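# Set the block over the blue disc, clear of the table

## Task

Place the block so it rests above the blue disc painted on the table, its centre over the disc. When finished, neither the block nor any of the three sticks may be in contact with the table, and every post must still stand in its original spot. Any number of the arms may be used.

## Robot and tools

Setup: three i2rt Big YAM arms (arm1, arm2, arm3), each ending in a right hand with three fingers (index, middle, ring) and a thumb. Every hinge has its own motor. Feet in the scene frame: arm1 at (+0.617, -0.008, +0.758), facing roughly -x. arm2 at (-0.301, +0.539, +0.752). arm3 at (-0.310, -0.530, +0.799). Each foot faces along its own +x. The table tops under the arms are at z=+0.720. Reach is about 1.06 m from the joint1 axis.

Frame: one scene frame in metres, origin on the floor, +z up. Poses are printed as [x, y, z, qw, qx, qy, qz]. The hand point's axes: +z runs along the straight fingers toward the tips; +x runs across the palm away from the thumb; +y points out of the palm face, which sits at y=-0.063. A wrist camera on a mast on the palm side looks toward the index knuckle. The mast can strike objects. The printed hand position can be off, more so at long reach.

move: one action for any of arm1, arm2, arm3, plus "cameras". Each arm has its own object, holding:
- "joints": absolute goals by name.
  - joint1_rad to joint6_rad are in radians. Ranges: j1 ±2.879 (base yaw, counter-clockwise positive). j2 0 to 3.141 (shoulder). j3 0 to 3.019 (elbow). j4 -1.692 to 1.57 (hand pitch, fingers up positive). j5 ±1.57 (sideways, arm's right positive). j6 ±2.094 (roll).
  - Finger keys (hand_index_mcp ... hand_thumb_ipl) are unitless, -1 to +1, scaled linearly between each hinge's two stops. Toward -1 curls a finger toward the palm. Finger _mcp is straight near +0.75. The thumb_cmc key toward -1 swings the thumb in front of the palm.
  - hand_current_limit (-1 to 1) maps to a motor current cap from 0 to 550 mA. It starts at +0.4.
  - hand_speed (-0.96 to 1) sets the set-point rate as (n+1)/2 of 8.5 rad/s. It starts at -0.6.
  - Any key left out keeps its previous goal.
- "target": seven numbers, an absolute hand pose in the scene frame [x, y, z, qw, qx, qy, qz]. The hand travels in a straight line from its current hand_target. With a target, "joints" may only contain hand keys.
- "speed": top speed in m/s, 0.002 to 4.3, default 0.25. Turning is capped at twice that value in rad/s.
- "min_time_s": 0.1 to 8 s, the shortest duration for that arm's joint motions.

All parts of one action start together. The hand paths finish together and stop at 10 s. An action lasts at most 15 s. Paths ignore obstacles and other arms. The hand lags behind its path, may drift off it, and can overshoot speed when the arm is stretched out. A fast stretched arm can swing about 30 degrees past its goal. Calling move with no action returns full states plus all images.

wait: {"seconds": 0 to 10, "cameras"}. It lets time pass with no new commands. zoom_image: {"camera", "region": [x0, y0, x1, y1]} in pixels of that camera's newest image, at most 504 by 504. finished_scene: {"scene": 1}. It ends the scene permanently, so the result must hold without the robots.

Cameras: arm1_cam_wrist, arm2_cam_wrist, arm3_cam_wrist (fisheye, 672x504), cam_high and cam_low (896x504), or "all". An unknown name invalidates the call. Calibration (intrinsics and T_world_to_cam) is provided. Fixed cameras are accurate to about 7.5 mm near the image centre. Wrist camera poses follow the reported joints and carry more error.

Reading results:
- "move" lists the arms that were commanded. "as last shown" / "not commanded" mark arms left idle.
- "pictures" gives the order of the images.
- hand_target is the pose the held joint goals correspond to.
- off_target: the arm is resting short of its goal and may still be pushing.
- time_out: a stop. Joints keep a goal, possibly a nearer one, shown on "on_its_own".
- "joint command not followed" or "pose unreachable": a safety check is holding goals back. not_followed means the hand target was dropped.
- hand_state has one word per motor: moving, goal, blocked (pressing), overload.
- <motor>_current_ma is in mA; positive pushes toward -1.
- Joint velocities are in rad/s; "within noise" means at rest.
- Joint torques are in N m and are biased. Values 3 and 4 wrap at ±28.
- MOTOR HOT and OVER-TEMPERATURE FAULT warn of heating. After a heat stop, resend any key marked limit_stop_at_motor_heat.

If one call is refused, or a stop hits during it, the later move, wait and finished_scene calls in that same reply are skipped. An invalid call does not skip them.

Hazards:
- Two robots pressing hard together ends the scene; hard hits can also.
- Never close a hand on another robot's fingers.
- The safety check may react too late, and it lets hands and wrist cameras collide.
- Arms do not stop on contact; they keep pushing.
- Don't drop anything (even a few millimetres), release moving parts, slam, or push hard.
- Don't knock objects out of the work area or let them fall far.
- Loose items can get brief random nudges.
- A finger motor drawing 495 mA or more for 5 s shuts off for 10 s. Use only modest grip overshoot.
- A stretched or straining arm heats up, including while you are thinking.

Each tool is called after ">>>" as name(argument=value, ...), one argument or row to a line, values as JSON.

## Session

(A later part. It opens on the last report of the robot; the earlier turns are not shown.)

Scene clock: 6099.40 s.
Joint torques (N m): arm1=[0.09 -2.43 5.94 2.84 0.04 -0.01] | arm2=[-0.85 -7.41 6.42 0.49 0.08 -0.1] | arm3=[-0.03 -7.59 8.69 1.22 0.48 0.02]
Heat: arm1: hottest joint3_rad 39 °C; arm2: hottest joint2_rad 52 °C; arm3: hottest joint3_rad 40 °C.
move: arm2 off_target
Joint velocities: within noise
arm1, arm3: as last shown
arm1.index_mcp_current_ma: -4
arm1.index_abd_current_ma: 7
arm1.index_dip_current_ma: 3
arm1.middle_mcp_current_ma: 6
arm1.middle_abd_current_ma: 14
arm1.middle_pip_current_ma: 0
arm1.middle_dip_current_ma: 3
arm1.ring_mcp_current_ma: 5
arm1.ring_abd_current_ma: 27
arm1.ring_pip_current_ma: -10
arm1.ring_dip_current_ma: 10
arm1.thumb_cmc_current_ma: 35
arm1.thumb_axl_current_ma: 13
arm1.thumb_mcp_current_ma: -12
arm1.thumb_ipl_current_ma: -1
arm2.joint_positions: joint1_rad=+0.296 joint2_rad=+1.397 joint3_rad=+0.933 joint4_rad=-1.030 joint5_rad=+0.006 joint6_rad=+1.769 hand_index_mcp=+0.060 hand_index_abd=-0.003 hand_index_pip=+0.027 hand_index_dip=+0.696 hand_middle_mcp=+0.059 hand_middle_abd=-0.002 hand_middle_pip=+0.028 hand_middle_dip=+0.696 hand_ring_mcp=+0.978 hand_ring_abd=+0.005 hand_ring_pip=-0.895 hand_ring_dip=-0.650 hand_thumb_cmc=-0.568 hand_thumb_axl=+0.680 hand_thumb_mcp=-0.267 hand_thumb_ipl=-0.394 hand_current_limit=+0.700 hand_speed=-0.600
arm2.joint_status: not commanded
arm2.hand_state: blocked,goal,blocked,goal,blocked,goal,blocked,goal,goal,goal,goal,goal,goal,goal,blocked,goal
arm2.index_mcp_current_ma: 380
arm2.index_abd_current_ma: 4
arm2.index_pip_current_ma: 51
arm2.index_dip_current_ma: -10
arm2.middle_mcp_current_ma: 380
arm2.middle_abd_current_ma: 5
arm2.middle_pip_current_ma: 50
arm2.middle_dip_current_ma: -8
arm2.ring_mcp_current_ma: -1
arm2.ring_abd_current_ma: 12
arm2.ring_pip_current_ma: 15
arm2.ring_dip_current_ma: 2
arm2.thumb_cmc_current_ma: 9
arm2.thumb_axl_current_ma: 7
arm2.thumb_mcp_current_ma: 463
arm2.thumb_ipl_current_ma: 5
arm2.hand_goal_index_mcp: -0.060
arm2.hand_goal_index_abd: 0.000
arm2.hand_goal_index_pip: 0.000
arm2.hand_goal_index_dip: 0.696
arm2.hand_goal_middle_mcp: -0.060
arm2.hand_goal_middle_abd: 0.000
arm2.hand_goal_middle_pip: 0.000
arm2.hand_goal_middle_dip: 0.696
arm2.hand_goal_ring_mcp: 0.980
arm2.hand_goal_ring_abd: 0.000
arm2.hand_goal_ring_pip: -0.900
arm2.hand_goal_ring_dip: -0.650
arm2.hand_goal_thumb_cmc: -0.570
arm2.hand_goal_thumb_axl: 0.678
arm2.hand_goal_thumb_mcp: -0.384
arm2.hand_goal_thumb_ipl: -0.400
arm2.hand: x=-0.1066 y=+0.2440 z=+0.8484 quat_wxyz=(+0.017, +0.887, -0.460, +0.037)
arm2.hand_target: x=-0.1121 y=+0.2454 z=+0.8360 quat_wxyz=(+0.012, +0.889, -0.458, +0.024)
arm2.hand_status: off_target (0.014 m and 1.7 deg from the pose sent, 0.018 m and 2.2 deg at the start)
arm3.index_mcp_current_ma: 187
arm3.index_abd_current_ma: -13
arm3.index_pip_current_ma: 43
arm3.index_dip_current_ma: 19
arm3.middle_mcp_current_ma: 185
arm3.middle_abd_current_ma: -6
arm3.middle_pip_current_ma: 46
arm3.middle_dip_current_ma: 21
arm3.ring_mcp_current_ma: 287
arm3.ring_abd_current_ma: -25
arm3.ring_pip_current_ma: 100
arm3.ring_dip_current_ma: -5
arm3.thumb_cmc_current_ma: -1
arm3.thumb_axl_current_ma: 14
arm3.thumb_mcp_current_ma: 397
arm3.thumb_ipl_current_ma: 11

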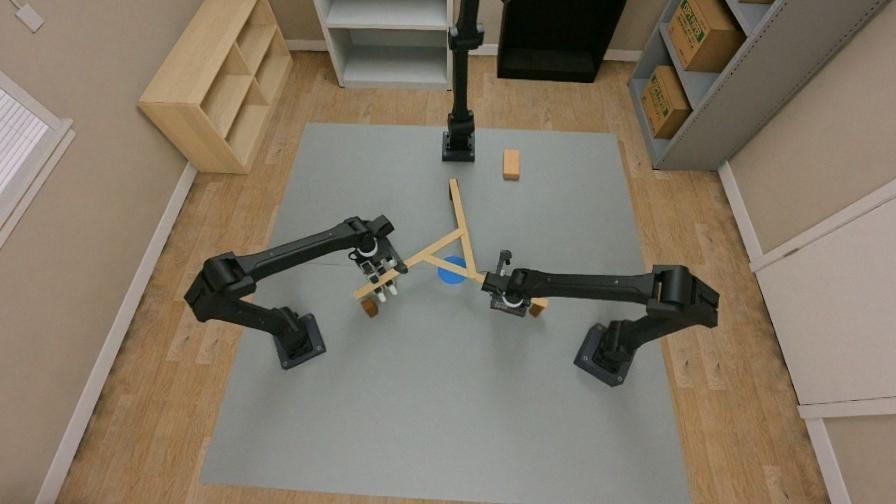

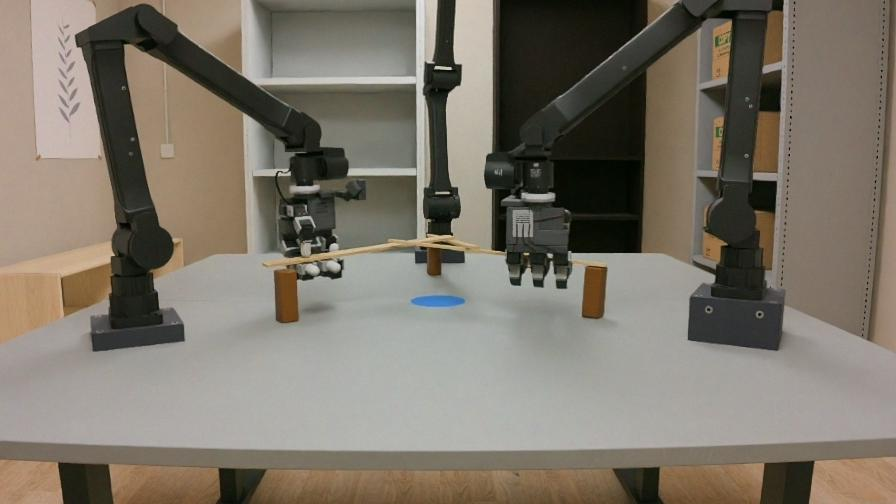

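>>> move(
  arm2={"target": [-0.125, 0.2357, 0.8355, 0.0121, 0.893, -0.4501, 0.024], "speed": 0.04},
  cameras=["cam_high", "cam_low"],
)

>>> zoom_image(
  camera="cam_low",
  region=[240, 200, 460, 290],
)

>>> zoom_image(
  camera="cam_high",
  region=[330, 180, 510, 310],
)

Scene clock: 6130.07 s.
Joint torques (N m): arm1=[0.15 -2.37 5.96 2.82 0.04 -0.01] | arm2=[-0.91 -8 6.24 0.44 0.04 -0.14] | arm3=[0.15 -7.59 8.62 1.21 0.47 0.02]
Heat: arm1: hottest joint3_rad 39 °C; arm2: hottest joint2_rad 51 °C; arm3: hottest joint3_rad 40 °C.
move: arm2 off_target
Joint velocities: within noise
arm1, arm3: as last shown
arm1.index_mcp_current_ma: -5
arm1.index_abd_current_ma: 6
arm1.index_pip_current_ma: 23
arm1.index_dip_current_ma: 6
arm1.middle_mcp_current_ma: 4
arm1.middle_abd_current_ma: 15
arm1.middle_pip_current_ma: 3
arm1.middle_dip_current_ma: 4
arm1.ring_mcp_current_ma: 12
arm1.ring_abd_current_ma: 33
arm1.ring_dip_current_ma: 5
arm1.thumb_cmc_current_ma: 34
arm1.thumb_axl_current_ma: 6
arm1.thumb_mcp_current_ma: -14
arm1.thumb_ipl_current_ma: 2
arm2.joint_positions: joint1_rad=+0.254 joint2_rad=+1.397 joint3_rad=+0.924 joint4_rad=-1.027 joint5_rad=+0.004 joint6_rad=+1.713 hand_index_mcp=+0.061 hand_index_abd=-0.011 hand_index_pip=+0.027 hand_index_dip=+0.696 hand_middle_mcp=+0.056 hand_middle_abd=-0.003 hand_middle_pip=+0.028 hand_middle_dip=+0.696 hand_ring_mcp=+0.978 hand_ring_abd=+0.005 hand_ring_pip=-0.895 hand_ring_dip=-0.650 hand_thumb_cmc=-0.568 hand_thumb_axl=+0.679 hand_thumb_mcp=-0.267 hand_thumb_ipl=-0.394 hand_current_limit=+0.700 hand_speed=-0.600
arm2.joint_status: not commanded
arm2.hand_state: blocked,goal,blocked,goal,blocked,goal,blocked,goal,goal,goal,goal,goal,goal,goal,blocked,goal
arm2.index_mcp_current_ma: 386
arm2.index_abd_current_ma: -7
arm2.index_pip_current_ma: 52
arm2.index_dip_current_ma: -5
arm2.middle_mcp_current_ma: 372
arm2.middle_abd_current_ma: -2
arm2.middle_pip_current_ma: 52
arm2.middle_dip_current_ma: -7
arm2.ring_mcp_current_ma: -2
arm2.ring_abd_current_ma: 12
arm2.ring_pip_current_ma: 17
arm2.ring_dip_current_ma: 4
arm2.thumb_cmc_current_ma: 3
arm2.thumb_axl_current_ma: 9
arm2.thumb_mcp_current_ma: 464
arm2.thumb_ipl_current_ma: 3
arm2.hand_goal_index_mcp: -0.060
arm2.hand_goal_index_abd: 0.000
arm2.hand_goal_index_pip: 0.000
arm2.hand_goal_index_dip: 0.696
arm2.hand_goal_middle_mcp: -0.060
arm2.hand_goal_middle_abd: 0.000
arm2.hand_goal_middle_pip: 0.000
arm2.hand_goal_middle_dip: 0.696
arm2.hand_goal_ring_mcp: 0.980
arm2.hand_goal_ring_abd: 0.000
arm2.hand_goal_ring_pip: -0.900
arm2.hand_goal_ring_dip: -0.650
arm2.hand_goal_thumb_cmc: -0.570
arm2.hand_goal_thumb_axl: 0.678
arm2.hand_goal_thumb_mcp: -0.384
arm2.hand_goal_thumb_ipl: -0.400
arm2.hand: x=-0.1195 y=+0.2336 z=+0.8458 quat_wxyz=(+0.017, +0.890, -0.455, +0.034)
arm2.hand_target: x=-0.1250 y=+0.2359 z=+0.8358 quat_wxyz=(+0.012, +0.893, -0.450, +0.024)
arm2.hand_status: off_target (0.012 m and 1.5 deg from the pose sent, 0.024 m and 2.1 deg at the start)
arm3.joint_positions: joint1_rad=+0.205 joint2_rad=+1.487 joint3_rad=+0.843 joint4_rad=-0.911 joint5_rad=-0.002 joint6_rad=+1.519 hand_index_mcp=+0.043 hand_index_abd=-0.015 hand_index_pip=+0.032 hand_index_dip=+0.697 hand_middle_mcp=+0.017 hand_middle_abd=-0.011 hand_middle_pip=+0.022 hand_middle_dip=+0.694 hand_ring_mcp=-0.015 hand_ring_abd=-0.021 hand_ring_pip=+0.016 hand_ring_dip=+0.694 hand_thumb_cmc=-0.564 hand_thumb_axl=+0.685 hand_thumb_mcp=-0.230 hand_thumb_ipl=-0.332 hand_current_limit=+0.700 hand_speed=-0.600
arm3.index_mcp_current_ma: 191
arm3.index_abd_current_ma: -8
arm3.index_pip_current_ma: 34
arm3.index_dip_current_ma: -5
arm3.middle_pip_current_ma: 42
arm3.middle_dip_current_ma: -2
arm3.ring_mcp_current_ma: 291
arm3.ring_abd_current_ma: -19
arm3.ring_pip_current_ma: 111
arm3.ring_dip_current_ma: -9
arm3.thumb_cmc_current_ma: 17
arm3.thumb_axl_current_ma: 8
arm3.thumb_mcp_current_ma: 396
arm3.thumb_ipl_current_ma: 26

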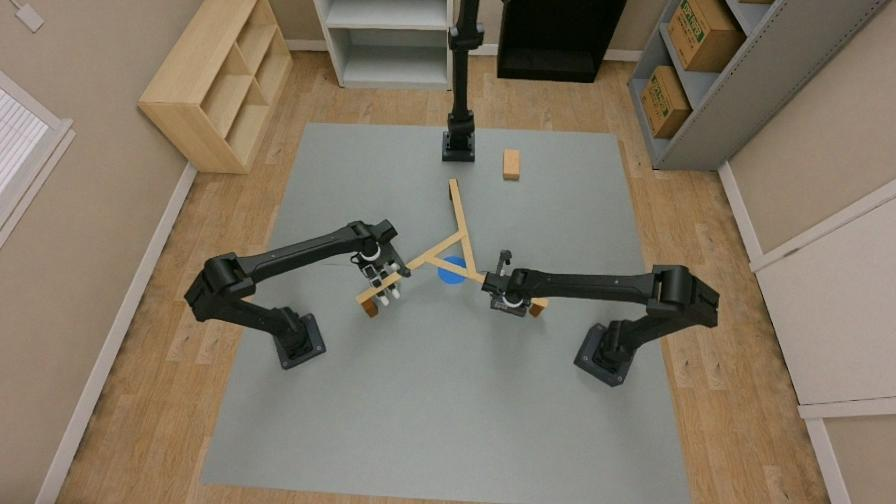

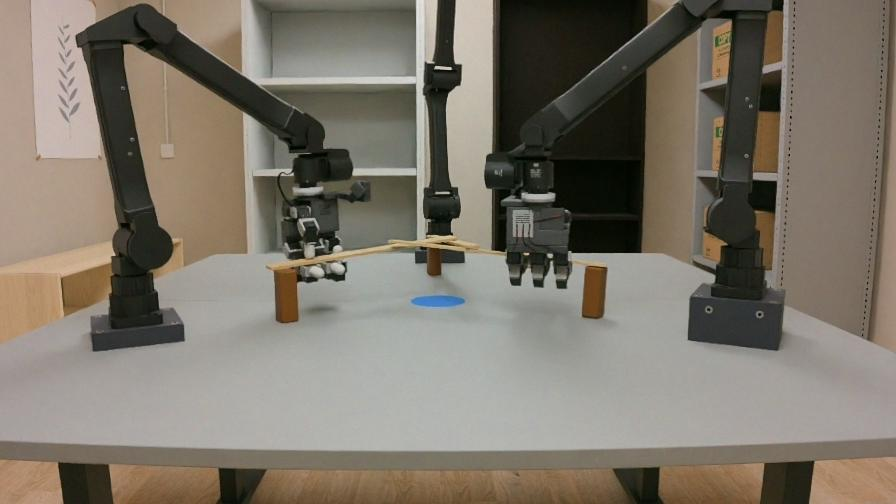

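Scaled by 2.291 from the camera's image (finer frame: 1280x720).

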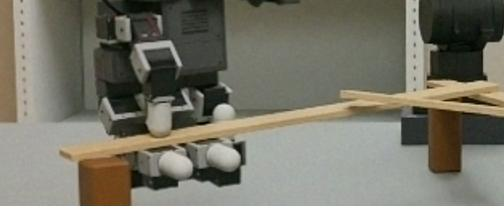

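Scaled by 2.800 from the camera's image (finer frame: 1280x720).

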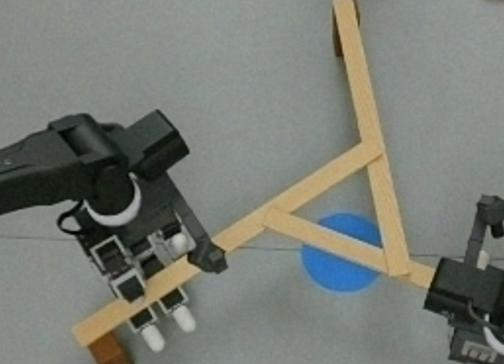

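>>> zoom_image(
  camera="cam_high",
  region=[400, 225, 480, 285],
)

>>> zoom_image(
  camera="cam_low",
  region=[250, 220, 390, 290],
)

Scaled by 6.300 from the camera's image (finer frame: 1280x720).

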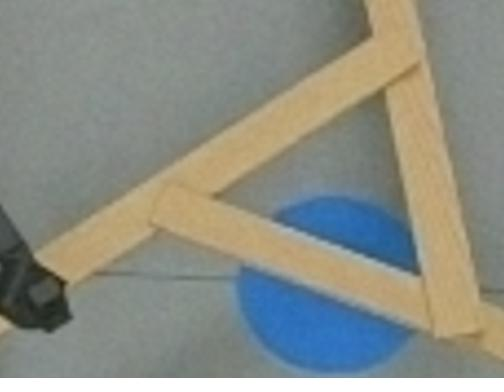

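Scaled by 3.600 from the camera's image (finer frame: 1280x720).

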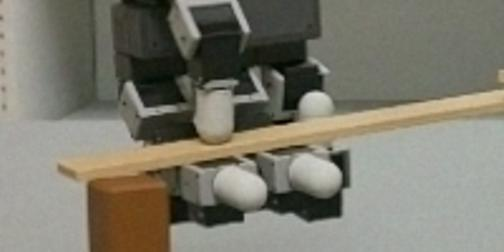

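>>> move(
  arm2={"target": [-0.138, 0.228, 0.8415, 0.014, 0.8945, -0.447, 0.0281], "speed": 0.04},
  cameras=["cam_high", "cam_low"],
)

>>> zoom_image(
  camera="cam_low",
  region=[250, 220, 390, 290],
)

>>> zoom_image(
  camera="cam_low",
  region=[370, 210, 480, 265],
)

>>> zoom_image(
  camera="cam_high",
  region=[340, 220, 480, 310],
)

Scene clock: 6156.57 s.
Joint torques (N m): arm1=[0.15 -2.43 5.94 2.82 0.04 -0.01] | arm2=[-0.85 -9.11 5.93 0.14 0.02 -0.21] | arm3=[-0.21 -7.59 8.66 1.22 0.46 0.02]
Heat: arm1: hottest joint3_rad 39 °C; arm2: hottest joint2_rad 51 °C; arm3: hottest joint3_rad 40 °C.
move: arm2 off_target
Joint velocities: within noise
arm1, arm3: as last shown
arm1.index_mcp_current_ma: -2
arm1.index_abd_current_ma: 0
arm1.index_pip_current_ma: 12
arm1.index_dip_current_ma: 1
arm1.middle_mcp_current_ma: 2
arm1.middle_abd_current_ma: 14
arm1.middle_pip_current_ma: -4
arm1.middle_dip_current_ma: -8
arm1.ring_abd_current_ma: 25
arm1.ring_pip_current_ma: 0
arm1.ring_dip_current_ma: 9
arm1.thumb_cmc_current_ma: 33
arm1.thumb_axl_current_ma: 10
arm1.thumb_mcp_current_ma: -12
arm2.joint_positions: joint1_rad=+0.214 joint2_rad=+1.390 joint3_rad=+0.924 joint4_rad=-1.027 joint5_rad=+0.003 joint6_rad=+1.674 hand_index_mcp=+0.058 hand_index_abd=-0.002 hand_index_pip=+0.026 hand_index_dip=+0.696 hand_middle_mcp=+0.056 hand_middle_abd=-0.002 hand_middle_pip=+0.028 hand_middle_dip=+0.696 hand_ring_mcp=+0.978 hand_ring_abd=+0.005 hand_ring_pip=-0.895 hand_ring_dip=-0.650 hand_thumb_cmc=-0.568 hand_thumb_axl=+0.682 hand_thumb_mcp=-0.267 hand_thumb_ipl=-0.401 hand_current_limit=+0.700 hand_speed=-0.600
arm2.joint_status: not commanded
arm2.hand_state: blocked,goal,blocked,goal,blocked,goal,blocked,goal,goal,goal,goal,goal,goal,goal,blocked,goal
arm2.index_mcp_current_ma: 374
arm2.index_abd_current_ma: 2
arm2.index_pip_current_ma: 48
arm2.index_dip_current_ma: -1
arm2.middle_mcp_current_ma: 371
arm2.middle_abd_current_ma: 0
arm2.middle_pip_current_ma: 48
arm2.middle_dip_current_ma: -8
arm2.ring_mcp_current_ma: -2
arm2.ring_abd_current_ma: 14
arm2.ring_pip_current_ma: 13
arm2.ring_dip_current_ma: 4
arm2.thumb_cmc_current_ma: 7
arm2.thumb_axl_current_ma: 11
arm2.thumb_mcp_current_ma: 460
arm2.thumb_ipl_current_ma: -6
arm2.hand_goal_index_mcp: -0.060
arm2.hand_goal_index_abd: 0.000
arm2.hand_goal_index_pip: 0.000
arm2.hand_goal_index_dip: 0.696
arm2.hand_goal_middle_mcp: -0.060
arm2.hand_goal_middle_abd: 0.000
arm2.hand_goal_middle_pip: 0.000
arm2.hand_goal_middle_dip: 0.696
arm2.hand_goal_ring_mcp: 0.980
arm2.hand_goal_ring_abd: 0.000
arm2.hand_goal_ring_pip: -0.900
arm2.hand_goal_ring_dip: -0.650
arm2.hand_goal_thumb_cmc: -0.570
arm2.hand_goal_thumb_axl: 0.678
arm2.hand_goal_thumb_mcp: -0.384
arm2.hand_goal_thumb_ipl: -0.400
arm2.hand: x=-0.1303 y=+0.2234 z=+0.8485 quat_wxyz=(+0.019, +0.890, -0.455, +0.038)
arm2.hand_target: x=-0.1378 y=+0.2281 z=+0.8416 quat_wxyz=(+0.014, +0.894, -0.447, +0.028)
arm2.hand_status: off_target (0.011 m and 1.6 deg from the pose sent, 0.020 m and 1.3 deg at the start)
arm3.joint_positions: joint1_rad=+0.205 joint2_rad=+1.487 joint3_rad=+0.843 joint4_rad=-0.911 joint5_rad=-0.002 joint6_rad=+1.519 hand_index_mcp=+0.042 hand_index_abd=-0.015 hand_index_pip=+0.032 hand_index_dip=+0.697 hand_middle_mcp=+0.017 hand_middle_abd=-0.011 hand_middle_pip=+0.022 hand_middle_dip=+0.694 hand_ring_mcp=-0.015 hand_ring_abd=-0.021 hand_ring_pip=+0.016 hand_ring_dip=+0.694 hand_thumb_cmc=-0.564 hand_thumb_axl=+0.685 hand_thumb_mcp=-0.230 hand_thumb_ipl=-0.332 hand_current_limit=+0.700 hand_speed=-0.600
arm3.index_mcp_current_ma: 185
arm3.index_abd_current_ma: -7
arm3.index_pip_current_ma: 33
arm3.index_dip_current_ma: 9
arm3.middle_mcp_current_ma: 187
arm3.middle_abd_current_ma: -9
arm3.middle_pip_current_ma: 37
arm3.middle_dip_current_ma: 9
arm3.ring_mcp_current_ma: 285
arm3.ring_abd_current_ma: -24
arm3.ring_pip_current_ma: 108
arm3.ring_dip_current_ma: -2
arm3.thumb_cmc_current_ma: 3
arm3.thumb_axl_current_ma: 10
arm3.thumb_mcp_current_ma: 400
arm3.thumb_ipl_current_ma: 23

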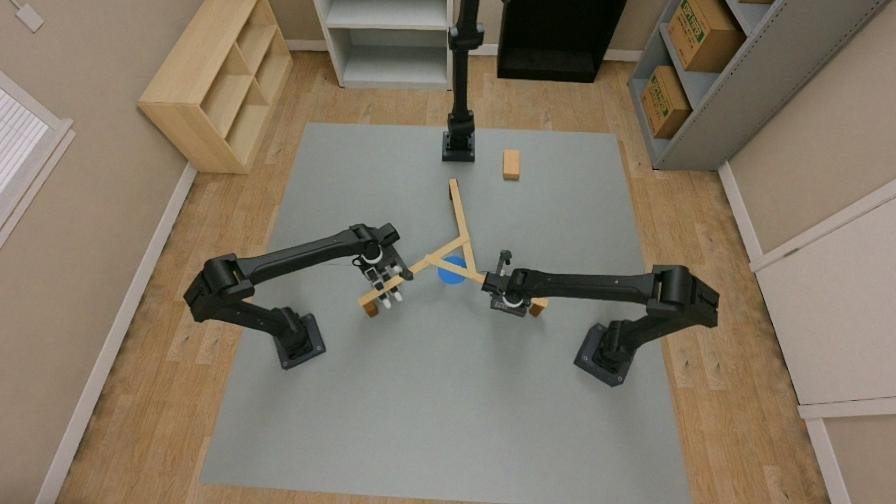

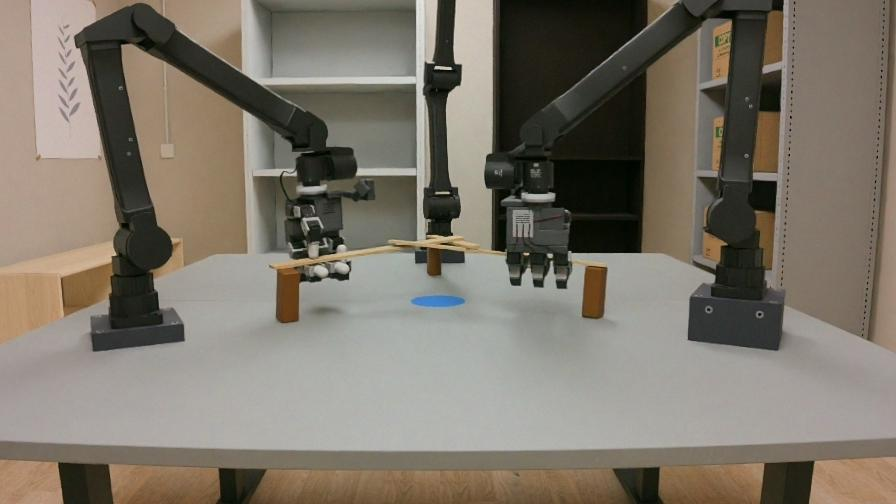

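Scaled by 3.600 from the camera's image (finer frame: 1280x720).

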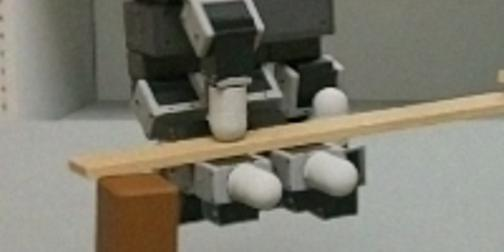

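Scaled by 4.582 from the camera's image (finer frame: 1280x720).

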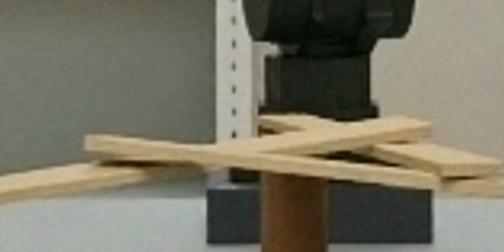

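Scaled by 3.600 from the camera's image (finer frame: 1280x720).

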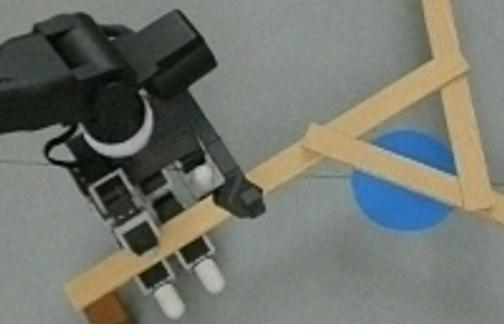

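>>> move(
  arm2={"target": [-0.138, 0.228, 0.862, 0.014, 0.8945, -0.447, 0.0281], "speed": 0.04},
)

Scene clock: 6173.50 s.
Joint torques (N m): arm1=[0.15 -2.43 5.94 2.84 0.05 -0.01] | arm2=[-0.91 -9.17 8.42 -0.25 0.05 -0.09] | arm3=[0.09 -7.77 8.66 1.2 0.48 0.03]
Heat: arm1: hottest joint3_rad 39 °C; arm2: hottest joint2_rad 51 °C; arm3: hottest joint3_rad 40 °C.
move: arm2 done
Joint velocities: within noise
arm1, arm3: as last shown
arm1.index_mcp_current_ma: -7
arm1.index_abd_current_ma: 4
arm1.index_pip_current_ma: 15
arm1.index_dip_current_ma: 3
arm1.middle_mcp_current_ma: 3
arm1.middle_abd_current_ma: 10
arm1.middle_dip_current_ma: -4
arm1.ring_mcp_current_ma: 5
arm1.ring_abd_current_ma: 29
arm1.ring_pip_current_ma: -6
arm1.ring_dip_current_ma: 7
arm1.thumb_cmc_current_ma: 32
arm1.thumb_axl_current_ma: 8
arm1.thumb_mcp_current_ma: -15
arm2.joint_positions: joint1_rad=+0.214 joint2_rad=+1.370 joint3_rad=+0.924 joint4_rad=-1.077 joint5_rad=+0.003 joint6_rad=+1.662 hand_index_mcp=+0.060 hand_index_abd=-0.011 hand_index_pip=+0.027 hand_index_dip=+0.696 hand_middle_mcp=+0.055 hand_middle_abd=-0.005 hand_middle_pip=+0.028 hand_middle_dip=+0.696 hand_ring_mcp=+0.978 hand_ring_abd=+0.005 hand_ring_pip=-0.895 hand_ring_dip=-0.650 hand_thumb_cmc=-0.568 hand_thumb_axl=+0.681 hand_thumb_mcp=-0.267 hand_thumb_ipl=-0.401 hand_current_limit=+0.700 hand_speed=-0.600
arm2.joint_status: not commanded
arm2.hand_state: blocked,goal,blocked,goal,blocked,goal,blocked,goal,goal,goal,goal,goal,goal,goal,blocked,goal
arm2.index_mcp_current_ma: 376
arm2.index_abd_current_ma: -10
arm2.index_pip_current_ma: 49
arm2.index_dip_current_ma: -4
arm2.middle_mcp_current_ma: 368
arm2.middle_abd_current_ma: -3
arm2.middle_pip_current_ma: 44
arm2.middle_dip_current_ma: -5
arm2.ring_mcp_current_ma: -2
arm2.ring_abd_current_ma: 16
arm2.ring_pip_current_ma: 15
arm2.ring_dip_current_ma: 3
arm2.thumb_cmc_current_ma: 6
arm2.thumb_axl_current_ma: 10
arm2.thumb_mcp_current_ma: 461
arm2.thumb_ipl_current_ma: -3
arm2.hand_goal_index_mcp: -0.060
arm2.hand_goal_index_abd: 0.000
arm2.hand_goal_index_pip: 0.000
arm2.hand_goal_index_dip: 0.696
arm2.hand_goal_middle_mcp: -0.060
arm2.hand_goal_middle_abd: 0.000
arm2.hand_goal_middle_pip: 0.000
arm2.hand_goal_middle_dip: 0.696
arm2.hand_goal_ring_mcp: 0.980
arm2.hand_goal_ring_abd: 0.000
arm2.hand_goal_ring_pip: -0.900
arm2.hand_goal_ring_dip: -0.650
arm2.hand_goal_thumb_cmc: -0.570
arm2.hand_goal_thumb_axl: 0.678
arm2.hand_goal_thumb_mcp: -0.384
arm2.hand_goal_thumb_ipl: -0.400
arm2.hand: x=-0.1377 y=+0.2312 z=+0.8557 quat_wxyz=(+0.014, +0.893, -0.450, +0.024)
arm2.hand_target: x=-0.1380 y=+0.2281 z=+0.8619 quat_wxyz=(+0.014, +0.894, -0.447, +0.028)
arm2.hand_status: done (0.007 m and 0.6 deg from the pose sent, 0.016 m and 1.6 deg at the start)
arm3.joint_positions: joint1_rad=+0.205 joint2_rad=+1.487 joint3_rad=+0.843 joint4_rad=-0.911 joint5_rad=-0.002 joint6_rad=+1.519 hand_index_mcp=+0.043 hand_index_abd=-0.015 hand_index_pip=+0.033 hand_index_dip=+0.697 hand_middle_mcp=+0.017 hand_middle_abd=-0.011 hand_middle_pip=+0.022 hand_middle_dip=+0.694 hand_ring_mcp=-0.016 hand_ring_abd=-0.021 hand_ring_pip=+0.016 hand_ring_dip=+0.694 hand_thumb_cmc=-0.564 hand_thumb_axl=+0.685 hand_thumb_mcp=-0.230 hand_thumb_ipl=-0.332 hand_current_limit=+0.700 hand_speed=-0.600
arm3.index_mcp_current_ma: 181
arm3.index_abd_current_ma: -11
arm3.index_pip_current_ma: 36
arm3.index_dip_current_ma: 2
arm3.middle_mcp_current_ma: 170
arm3.middle_abd_current_ma: -10
arm3.middle_pip_current_ma: 51
arm3.middle_dip_current_ma: 24
arm3.ring_mcp_current_ma: 296
arm3.ring_abd_current_ma: -12
arm3.ring_pip_current_ma: 119
arm3.ring_dip_current_ma: 9
arm3.thumb_cmc_current_ma: 11
arm3.thumb_axl_current_ma: 12
arm3.thumb_mcp_current_ma: 404
arm3.thumb_ipl_current_ma: 24
pictures: none

>>> wait(
  seconds=0.1,
  cameras=["cam_high", "cam_low", "arm2_cam_wrist"],
)

>>> zoom_image(
  camera="cam_low",
  region=[250, 210, 480, 290],
)

>>> zoom_image(
  camera="cam_high",
  region=[340, 220, 480, 310],
)

Scene clock: 6181.30 s.
Joint torques (N m): arm1=[0.09 -2.43 5.94 2.84 0.04 -0.01] | arm2=[-0.91 -9.29 8.4 -0.28 0.04 -0.1] | arm3=[-0.09 -7.53 8.66 1.2 0.48 0.02]
Heat: arm1: hottest joint3_rad 39 °C; arm2: hottest joint2_rad 51 °C; arm3: hottest joint3_rad 40 °C.
Joint velocities: within noise
arm1.joint_positions: joint1_rad=+0.250 joint2_rad=+1.438 joint3_rad=+2.828 joint4_rad=-1.330 joint5_rad=-0.023 joint6_rad=+1.049 hand_index_mcp=+1.000 hand_index_abd=+0.256 hand_index_pip=-0.482 hand_index_dip=+0.007 hand_middle_mcp=+0.763 hand_middle_abd=+0.145 hand_middle_pip=+0.577 hand_middle_dip=+0.696 hand_ring_mcp=+0.762 hand_ring_abd=-0.087 hand_ring_pip=+0.577 hand_ring_dip=+0.696 hand_thumb_cmc=-0.545 hand_thumb_axl=+0.683 hand_thumb_mcp=-0.784 hand_thumb_ipl=+0.168 hand_current_limit=+0.400 hand_speed=-0.600
arm1.joint_status: not commanded
arm1.hand_state: overload,goal,goal,goal,goal,goal,goal,goal,goal,blocked,goal,goal,blocked,goal,goal,goal
arm1.index_mcp_current_ma: -4
arm1.index_abd_current_ma: 6
arm1.index_pip_current_ma: 15
arm1.index_dip_current_ma: -2
arm1.middle_mcp_current_ma: 5
arm1.middle_abd_current_ma: 8
arm1.middle_pip_current_ma: 5
arm1.middle_dip_current_ma: -3
arm1.ring_mcp_current_ma: 9
arm1.ring_abd_current_ma: 31
arm1.ring_pip_current_ma: -2
arm1.ring_dip_current_ma: 12
arm1.thumb_cmc_current_ma: 32
arm1.thumb_axl_current_ma: 13
arm1.thumb_mcp_current_ma: -14
arm1.thumb_ipl_current_ma: 2
arm1.hand_goal_index_mcp: 0.754
arm1.hand_goal_index_abd: 0.250
arm1.hand_goal_index_pip: -0.500
arm1.hand_goal_index_dip: 0.000
arm1.hand_goal_middle_mcp: 0.754
arm1.hand_goal_middle_abd: 0.140
arm1.hand_goal_middle_pip: 0.576
arm1.hand_goal_middle_dip: 0.696
arm1.hand_goal_ring_mcp: 0.754
arm1.hand_goal_ring_abd: -0.140
arm1.hand_goal_ring_pip: 0.576
arm1.hand_goal_ring_dip: 0.696
arm1.hand_goal_thumb_cmc: -0.570
arm1.hand_goal_thumb_axl: 0.678
arm1.hand_goal_thumb_mcp: -0.780
arm1.hand_goal_thumb_ipl: 0.168
arm1.hand: x=+0.2486 y=-0.0272 z=+1.6844 quat_wxyz=(+0.722, +0.274, -0.631, -0.082)
arm1.hand_target: x=+0.2482 y=-0.0274 z=+1.6884 quat_wxyz=(+0.727, +0.272, -0.626, -0.083)
arm1.hand_status: not commanded
arm2.joint_positions: joint1_rad=+0.214 joint2_rad=+1.370 joint3_rad=+0.924 joint4_rad=-1.077 joint5_rad=+0.003 joint6_rad=+1.662 hand_index_mcp=+0.060 hand_index_abd=-0.011 hand_index_pip=+0.027 hand_index_dip=+0.696 hand_middle_mcp=+0.055 hand_middle_abd=-0.005 hand_middle_pip=+0.028 hand_middle_dip=+0.696 hand_ring_mcp=+0.978 hand_ring_abd=+0.005 hand_ring_pip=-0.895 hand_ring_dip=-0.650 hand_thumb_cmc=-0.568 hand_thumb_axl=+0.681 hand_thumb_mcp=-0.267 hand_thumb_ipl=-0.401 hand_current_limit=+0.700 hand_speed=-0.600
arm2.joint_status: not commanded
arm2.hand_state: blocked,goal,blocked,goal,blocked,goal,blocked,goal,goal,goal,goal,goal,goal,goal,blocked,goal
arm2.index_mcp_current_ma: 381
arm2.index_abd_current_ma: -8
arm2.index_pip_current_ma: 52
arm2.index_dip_current_ma: -4
arm2.middle_mcp_current_ma: 372
arm2.middle_abd_current_ma: 2
arm2.middle_pip_current_ma: 48
arm2.middle_dip_current_ma: -5
arm2.ring_mcp_current_ma: -5
arm2.ring_abd_current_ma: 13
arm2.ring_pip_current_ma: 16
arm2.ring_dip_current_ma: 5
arm2.thumb_cmc_current_ma: 6
arm2.thumb_axl_current_ma: 10
arm2.thumb_mcp_current_ma: 461
arm2.thumb_ipl_current_ma: -8
arm2.hand_goal_index_mcp: -0.060
arm2.hand_goal_index_abd: 0.000
arm2.hand_goal_index_pip: 0.000
arm2.hand_goal_index_dip: 0.696
arm2.hand_goal_middle_mcp: -0.060
arm2.hand_goal_middle_abd: 0.000
arm2.hand_goal_middle_pip: 0.000
arm2.hand_goal_middle_dip: 0.696
arm2.hand_goal_ring_mcp: 0.980
arm2.hand_goal_ring_abd: 0.000
arm2.hand_goal_ring_pip: -0.900
arm2.hand_goal_ring_dip: -0.650
arm2.hand_goal_thumb_cmc: -0.570
arm2.hand_goal_thumb_axl: 0.678
arm2.hand_goal_thumb_mcp: -0.384
arm2.hand_goal_thumb_ipl: -0.400
arm2.hand: x=-0.1377 y=+0.2312 z=+0.8557 quat_wxyz=(+0.014, +0.893, -0.450, +0.024)
arm2.hand_target: x=-0.1380 y=+0.2281 z=+0.8619 quat_wxyz=(+0.014, +0.894, -0.447, +0.028)
arm2.hand_status: done (0.007 m and 0.6 deg from the pose sent, 0.016 m and 1.6 deg at the start)
arm3.joint_positions: joint1_rad=+0.205 joint2_rad=+1.487 joint3_rad=+0.843 joint4_rad=-0.911 joint5_rad=-0.002 joint6_rad=+1.519 hand_index_mcp=+0.043 hand_index_abd=-0.015 hand_index_pip=+0.033 hand_index_dip=+0.697 hand_middle_mcp=+0.017 hand_middle_abd=-0.011 hand_middle_pip=+0.022 hand_middle_dip=+0.694 hand_ring_mcp=-0.016 hand_ring_abd=-0.021 hand_ring_pip=+0.016 hand_ring_dip=+0.694 hand_thumb_cmc=-0.564 hand_thumb_axl=+0.685 hand_thumb_mcp=-0.230 hand_thumb_ipl=-0.332 hand_current_limit=+0.700 hand_speed=-0.600
arm3.joint_status: not commanded
arm3.hand_state: blocked,goal,blocked,goal,blocked,goal,blocked,goal,blocked,blocked,blocked,goal,goal,goal,blocked,goal
arm3.index_mcp_current_ma: 179
arm3.index_abd_current_ma: -7
arm3.index_pip_current_ma: 39
arm3.index_dip_current_ma: 3
arm3.middle_mcp_current_ma: 185
arm3.middle_abd_current_ma: 1
arm3.middle_pip_current_ma: 38
arm3.middle_dip_current_ma: 19
arm3.ring_mcp_current_ma: 282
arm3.ring_abd_current_ma: -31
arm3.ring_pip_current_ma: 96
arm3.ring_dip_current_ma: 5
arm3.thumb_cmc_current_ma: 2
arm3.thumb_axl_current_ma: 9
arm3.thumb_mcp_current_ma: 397
arm3.thumb_ipl_current_ma: 20
arm3.hand_goal_index_mcp: -0.062
arm3.hand_goal_index_abd: 0.000
arm3.hand_goal_index_pip: 0.000
arm3.hand_goal_index_dip: 0.696
arm3.hand_goal_middle_mcp: -0.088
arm3.hand_goal_middle_abd: 0.000
arm3.hand_goal_middle_pip: -0.014
arm3.hand_goal_middle_dip: 0.696
arm3.hand_goal_ring_mcp: -0.170
arm3.hand_goal_ring_abd: 0.000
arm3.hand_goal_ring_pip: -0.058
arm3.hand_goal_ring_dip: 0.696
arm3.hand_goal_thumb_cmc: -0.570
arm3.hand_goal_thumb_axl: 0.678
arm3.hand_goal_thumb_mcp: -0.392
arm3.hand_goal_thumb_ipl: -0.344
arm3.hand: x=-0.1175 y=-0.2266 z=+0.8339 quat_wxyz=(-0.005, +0.796, +0.605, +0.004)
arm3.hand_target: x=-0.1170 y=-0.2205 z=+0.8341 quat_wxyz=(-0.009, +0.796, +0.605, +0.012)
arm3.hand_status: not commanded
wait: 0.10 s; at rest from the start
pictures: arm2_cam_wrist, cam_high, cam_low
arm2_cam_wrist: T_world_to_cam=[[-0.95954, 0.27963, -0.03312, -0.13208], [0.18222, 0.70634, 0.68402, -0.76628], [0.21466, 0.65031, -0.72871, 0.62559]] pos_world=[-0.1214, 0.17136, 0.97565]

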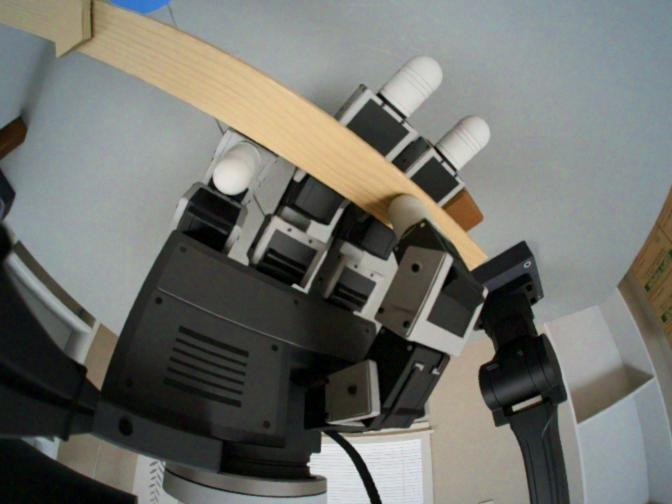

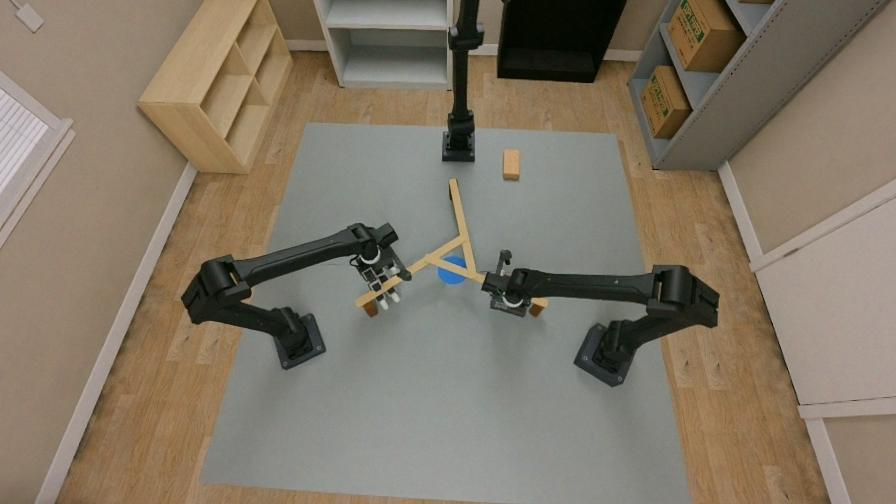

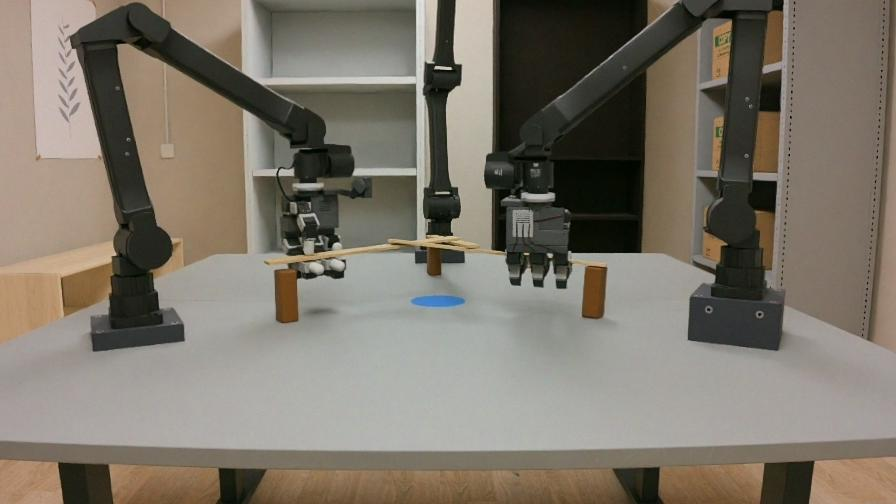

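Scaled by 2.191 from the camera's image (finer frame: 1280x720).

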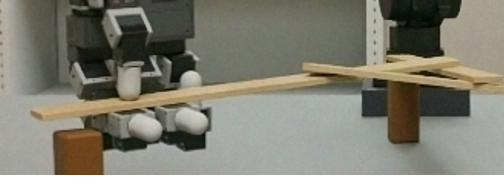

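Scaled by 3.600 from the camera's image (finer frame: 1280x720).

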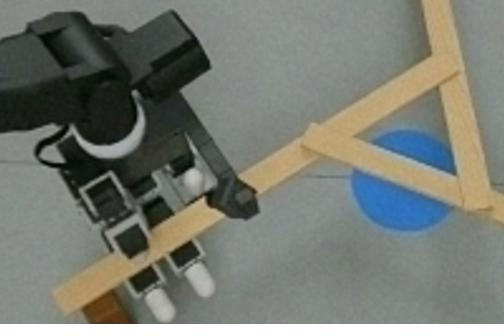

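>>> zoom_image(
  camera="cam_low",
  region=[250, 240, 350, 330],
)

>>> zoom_image(
  camera="cam_low",
  region=[370, 210, 480, 265],
)

Scaled by 5.040 from the camera's image (finer frame: 1280x720).

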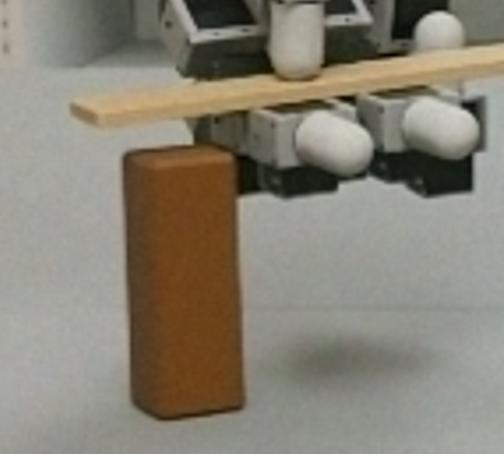

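Scaled by 4.582 from the camera's image (finer frame: 1280x720).

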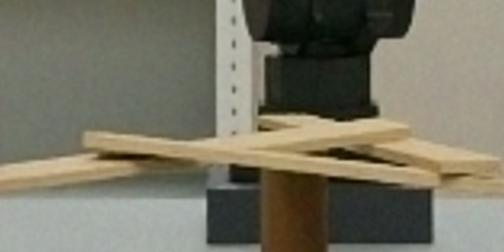

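>>> move(
  arm2={"target": [-0.147, 0.217, 0.852, 0.0128, 0.8973, -0.4415, 0.026], "speed": 0.04},
  cameras=["cam_high", "cam_low", "arm2_cam_wrist"],
)

>>> zoom_image(
  camera="cam_low",
  region=[250, 240, 350, 330],
)

>>> zoom_image(
  camera="cam_low",
  region=[370, 210, 480, 265],
)

>>> zoom_image(
  camera="cam_high",
  region=[340, 220, 480, 310],
)

Scene clock: 6297.93 s.
Joint torques (N m): arm1=[0.09 -2.43 5.94 2.84 0.05 -0.01] | arm2=[-0.85 -7.77 7.71 0.55 0.13 -0.09] | arm3=[0.03 -7.53 8.69 1.2 0.47 0.03]
Heat: arm1: hottest joint3_rad 39 °C; arm2: hottest joint2_rad 49 °C; arm3: hottest joint3_rad 40 °C.
move: arm2 done
Joint velocities: within noise
arm1, arm3: as last shown
arm1.index_mcp_current_ma: -2
arm1.index_abd_current_ma: 13
arm1.index_pip_current_ma: 20
arm1.index_dip_current_ma: -1
arm1.middle_mcp_current_ma: 1
arm1.middle_abd_current_ma: 17
arm1.middle_pip_current_ma: 3
arm1.middle_dip_current_ma: 3
arm1.ring_mcp_current_ma: 8
arm1.ring_abd_current_ma: 29
arm1.ring_pip_current_ma: -5
arm1.ring_dip_current_ma: 8
arm1.thumb_cmc_current_ma: 37
arm1.thumb_axl_current_ma: 7
arm1.thumb_mcp_current_ma: -13
arm1.thumb_ipl_current_ma: 6
arm2.joint_positions: joint1_rad=+0.177 joint2_rad=+1.370 joint3_rad=+0.924 joint4_rad=-1.074 joint5_rad=-0.003 joint6_rad=+1.611 hand_index_mcp=+0.059 hand_index_abd=-0.012 hand_index_pip=+0.030 hand_index_dip=+0.696 hand_middle_mcp=+0.056 hand_middle_abd=-0.005 hand_middle_pip=+0.028 hand_middle_dip=+0.696 hand_ring_mcp=+0.978 hand_ring_abd=+0.005 hand_ring_pip=-0.895 hand_ring_dip=-0.650 hand_thumb_cmc=-0.568 hand_thumb_axl=+0.682 hand_thumb_mcp=-0.267 hand_thumb_ipl=-0.399 hand_current_limit=+0.700 hand_speed=-0.600
arm2.joint_status: not commanded
arm2.hand_state: blocked,goal,blocked,goal,blocked,goal,blocked,goal,goal,goal,goal,goal,goal,goal,blocked,goal
arm2.index_mcp_current_ma: 376
arm2.index_abd_current_ma: -8
arm2.index_pip_current_ma: 56
arm2.index_dip_current_ma: -4
arm2.middle_mcp_current_ma: 376
arm2.middle_abd_current_ma: -1
arm2.middle_pip_current_ma: 48
arm2.middle_dip_current_ma: -8
arm2.ring_mcp_current_ma: -4
arm2.ring_abd_current_ma: 16
arm2.ring_pip_current_ma: 14
arm2.ring_dip_current_ma: 3
arm2.thumb_cmc_current_ma: 8
arm2.thumb_axl_current_ma: 8
arm2.thumb_mcp_current_ma: 462
arm2.thumb_ipl_current_ma: -6
arm2.hand_goal_index_mcp: -0.060
arm2.hand_goal_index_abd: 0.000
arm2.hand_goal_index_pip: 0.000
arm2.hand_goal_index_dip: 0.696
arm2.hand_goal_middle_mcp: -0.060
arm2.hand_goal_middle_abd: 0.000
arm2.hand_goal_middle_pip: 0.000
arm2.hand_goal_middle_dip: 0.696
arm2.hand_goal_ring_mcp: 0.980
arm2.hand_goal_ring_abd: 0.000
arm2.hand_goal_ring_pip: -0.900
arm2.hand_goal_ring_dip: -0.650
arm2.hand_goal_thumb_cmc: -0.570
arm2.hand_goal_thumb_axl: 0.678
arm2.hand_goal_thumb_mcp: -0.384
arm2.hand_goal_thumb_ipl: -0.400
arm2.hand: x=-0.1465 y=+0.2211 z=+0.8555 quat_wxyz=(+0.013, +0.896, -0.443, +0.026)
arm2.hand_target: x=-0.1471 y=+0.2172 z=+0.8520 quat_wxyz=(+0.013, +0.897, -0.441, +0.026)
arm2.hand_status: done (0.005 m and 0.3 deg from the pose sent, 0.017 m and 1.1 deg at the start)
arm3.joint_positions: joint1_rad=+0.205 joint2_rad=+1.487 joint3_rad=+0.843 joint4_rad=-0.911 joint5_rad=-0.001 joint6_rad=+1.519 hand_index_mcp=+0.043 hand_index_abd=-0.015 hand_index_pip=+0.033 hand_index_dip=+0.697 hand_middle_mcp=+0.016 hand_middle_abd=-0.011 hand_middle_pip=+0.022 hand_middle_dip=+0.694 hand_ring_mcp=-0.016 hand_ring_abd=-0.021 hand_ring_pip=+0.015 hand_ring_dip=+0.694 hand_thumb_cmc=-0.564 hand_thumb_axl=+0.685 hand_thumb_mcp=-0.230 hand_thumb_ipl=-0.332 hand_current_limit=+0.700 hand_speed=-0.600
arm3.index_mcp_current_ma: 202
arm3.index_abd_current_ma: -1
arm3.index_pip_current_ma: 43
arm3.index_dip_current_ma: 9
arm3.middle_mcp_current_ma: 178
arm3.middle_abd_current_ma: -15
arm3.middle_pip_current_ma: 50
arm3.middle_dip_current_ma: 11
arm3.ring_mcp_current_ma: 298
arm3.ring_abd_current_ma: -21
arm3.ring_pip_current_ma: 108
arm3.ring_dip_current_ma: 3
arm3.thumb_cmc_current_ma: 11
arm3.thumb_axl_current_ma: 24
arm3.thumb_mcp_current_ma: 395
arm3.thumb_ipl_current_ma: 13
arm3.hand: x=-0.1175 y=-0.2266 z=+0.8340 quat_wxyz=(-0.005, +0.796, +0.605, +0.004)
pictures: arm2_cam_wrist, cam_high, cam_low
arm2_cam_wrist: T_world_to_cam=[[-0.9633, 0.26582, -0.03728, -0.13159], [0.16916, 0.70905, 0.68457, -0.76036], [0.20841, 0.65314, -0.72799, 0.63179]] pos_world=[-0.12981, 0.16146, 0.97555]

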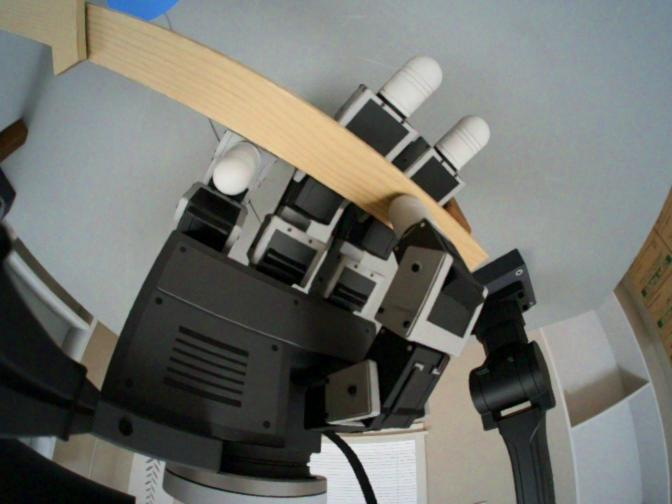

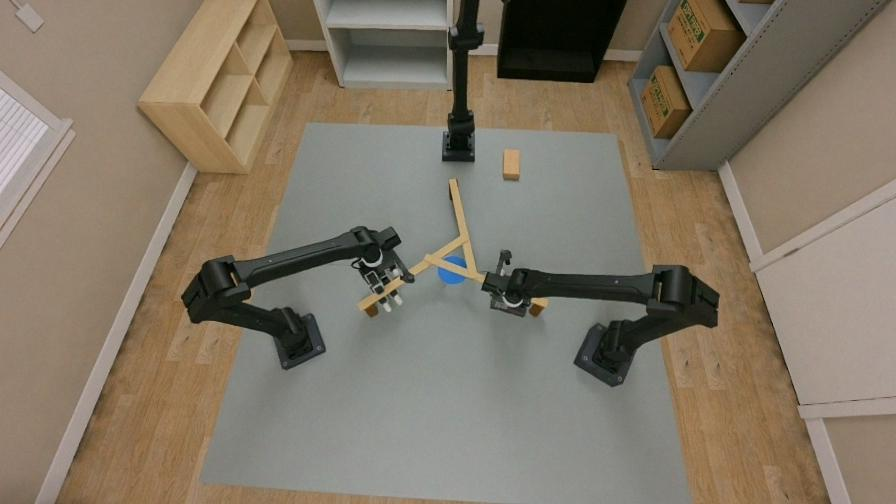

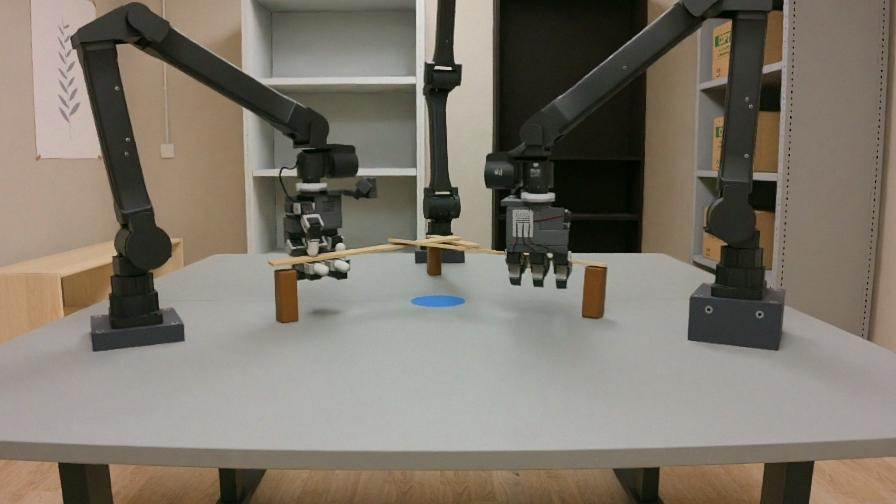

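Scaled by 5.040 from the camera's image (finer frame: 1280x720).

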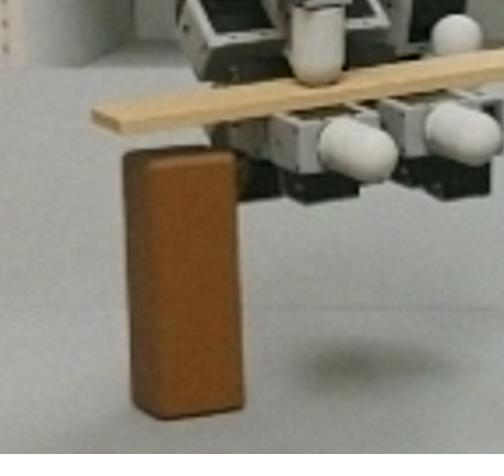

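Scaled by 4.582 from the camera's image (finer frame: 1280x720).

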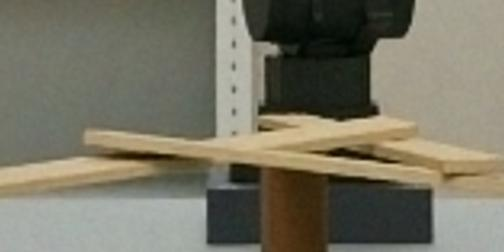

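Scaled by 3.600 from the camera's image (finer frame: 1280x720).

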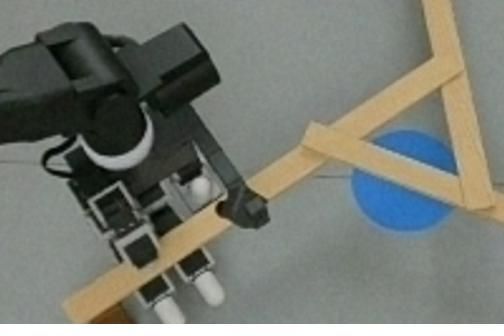

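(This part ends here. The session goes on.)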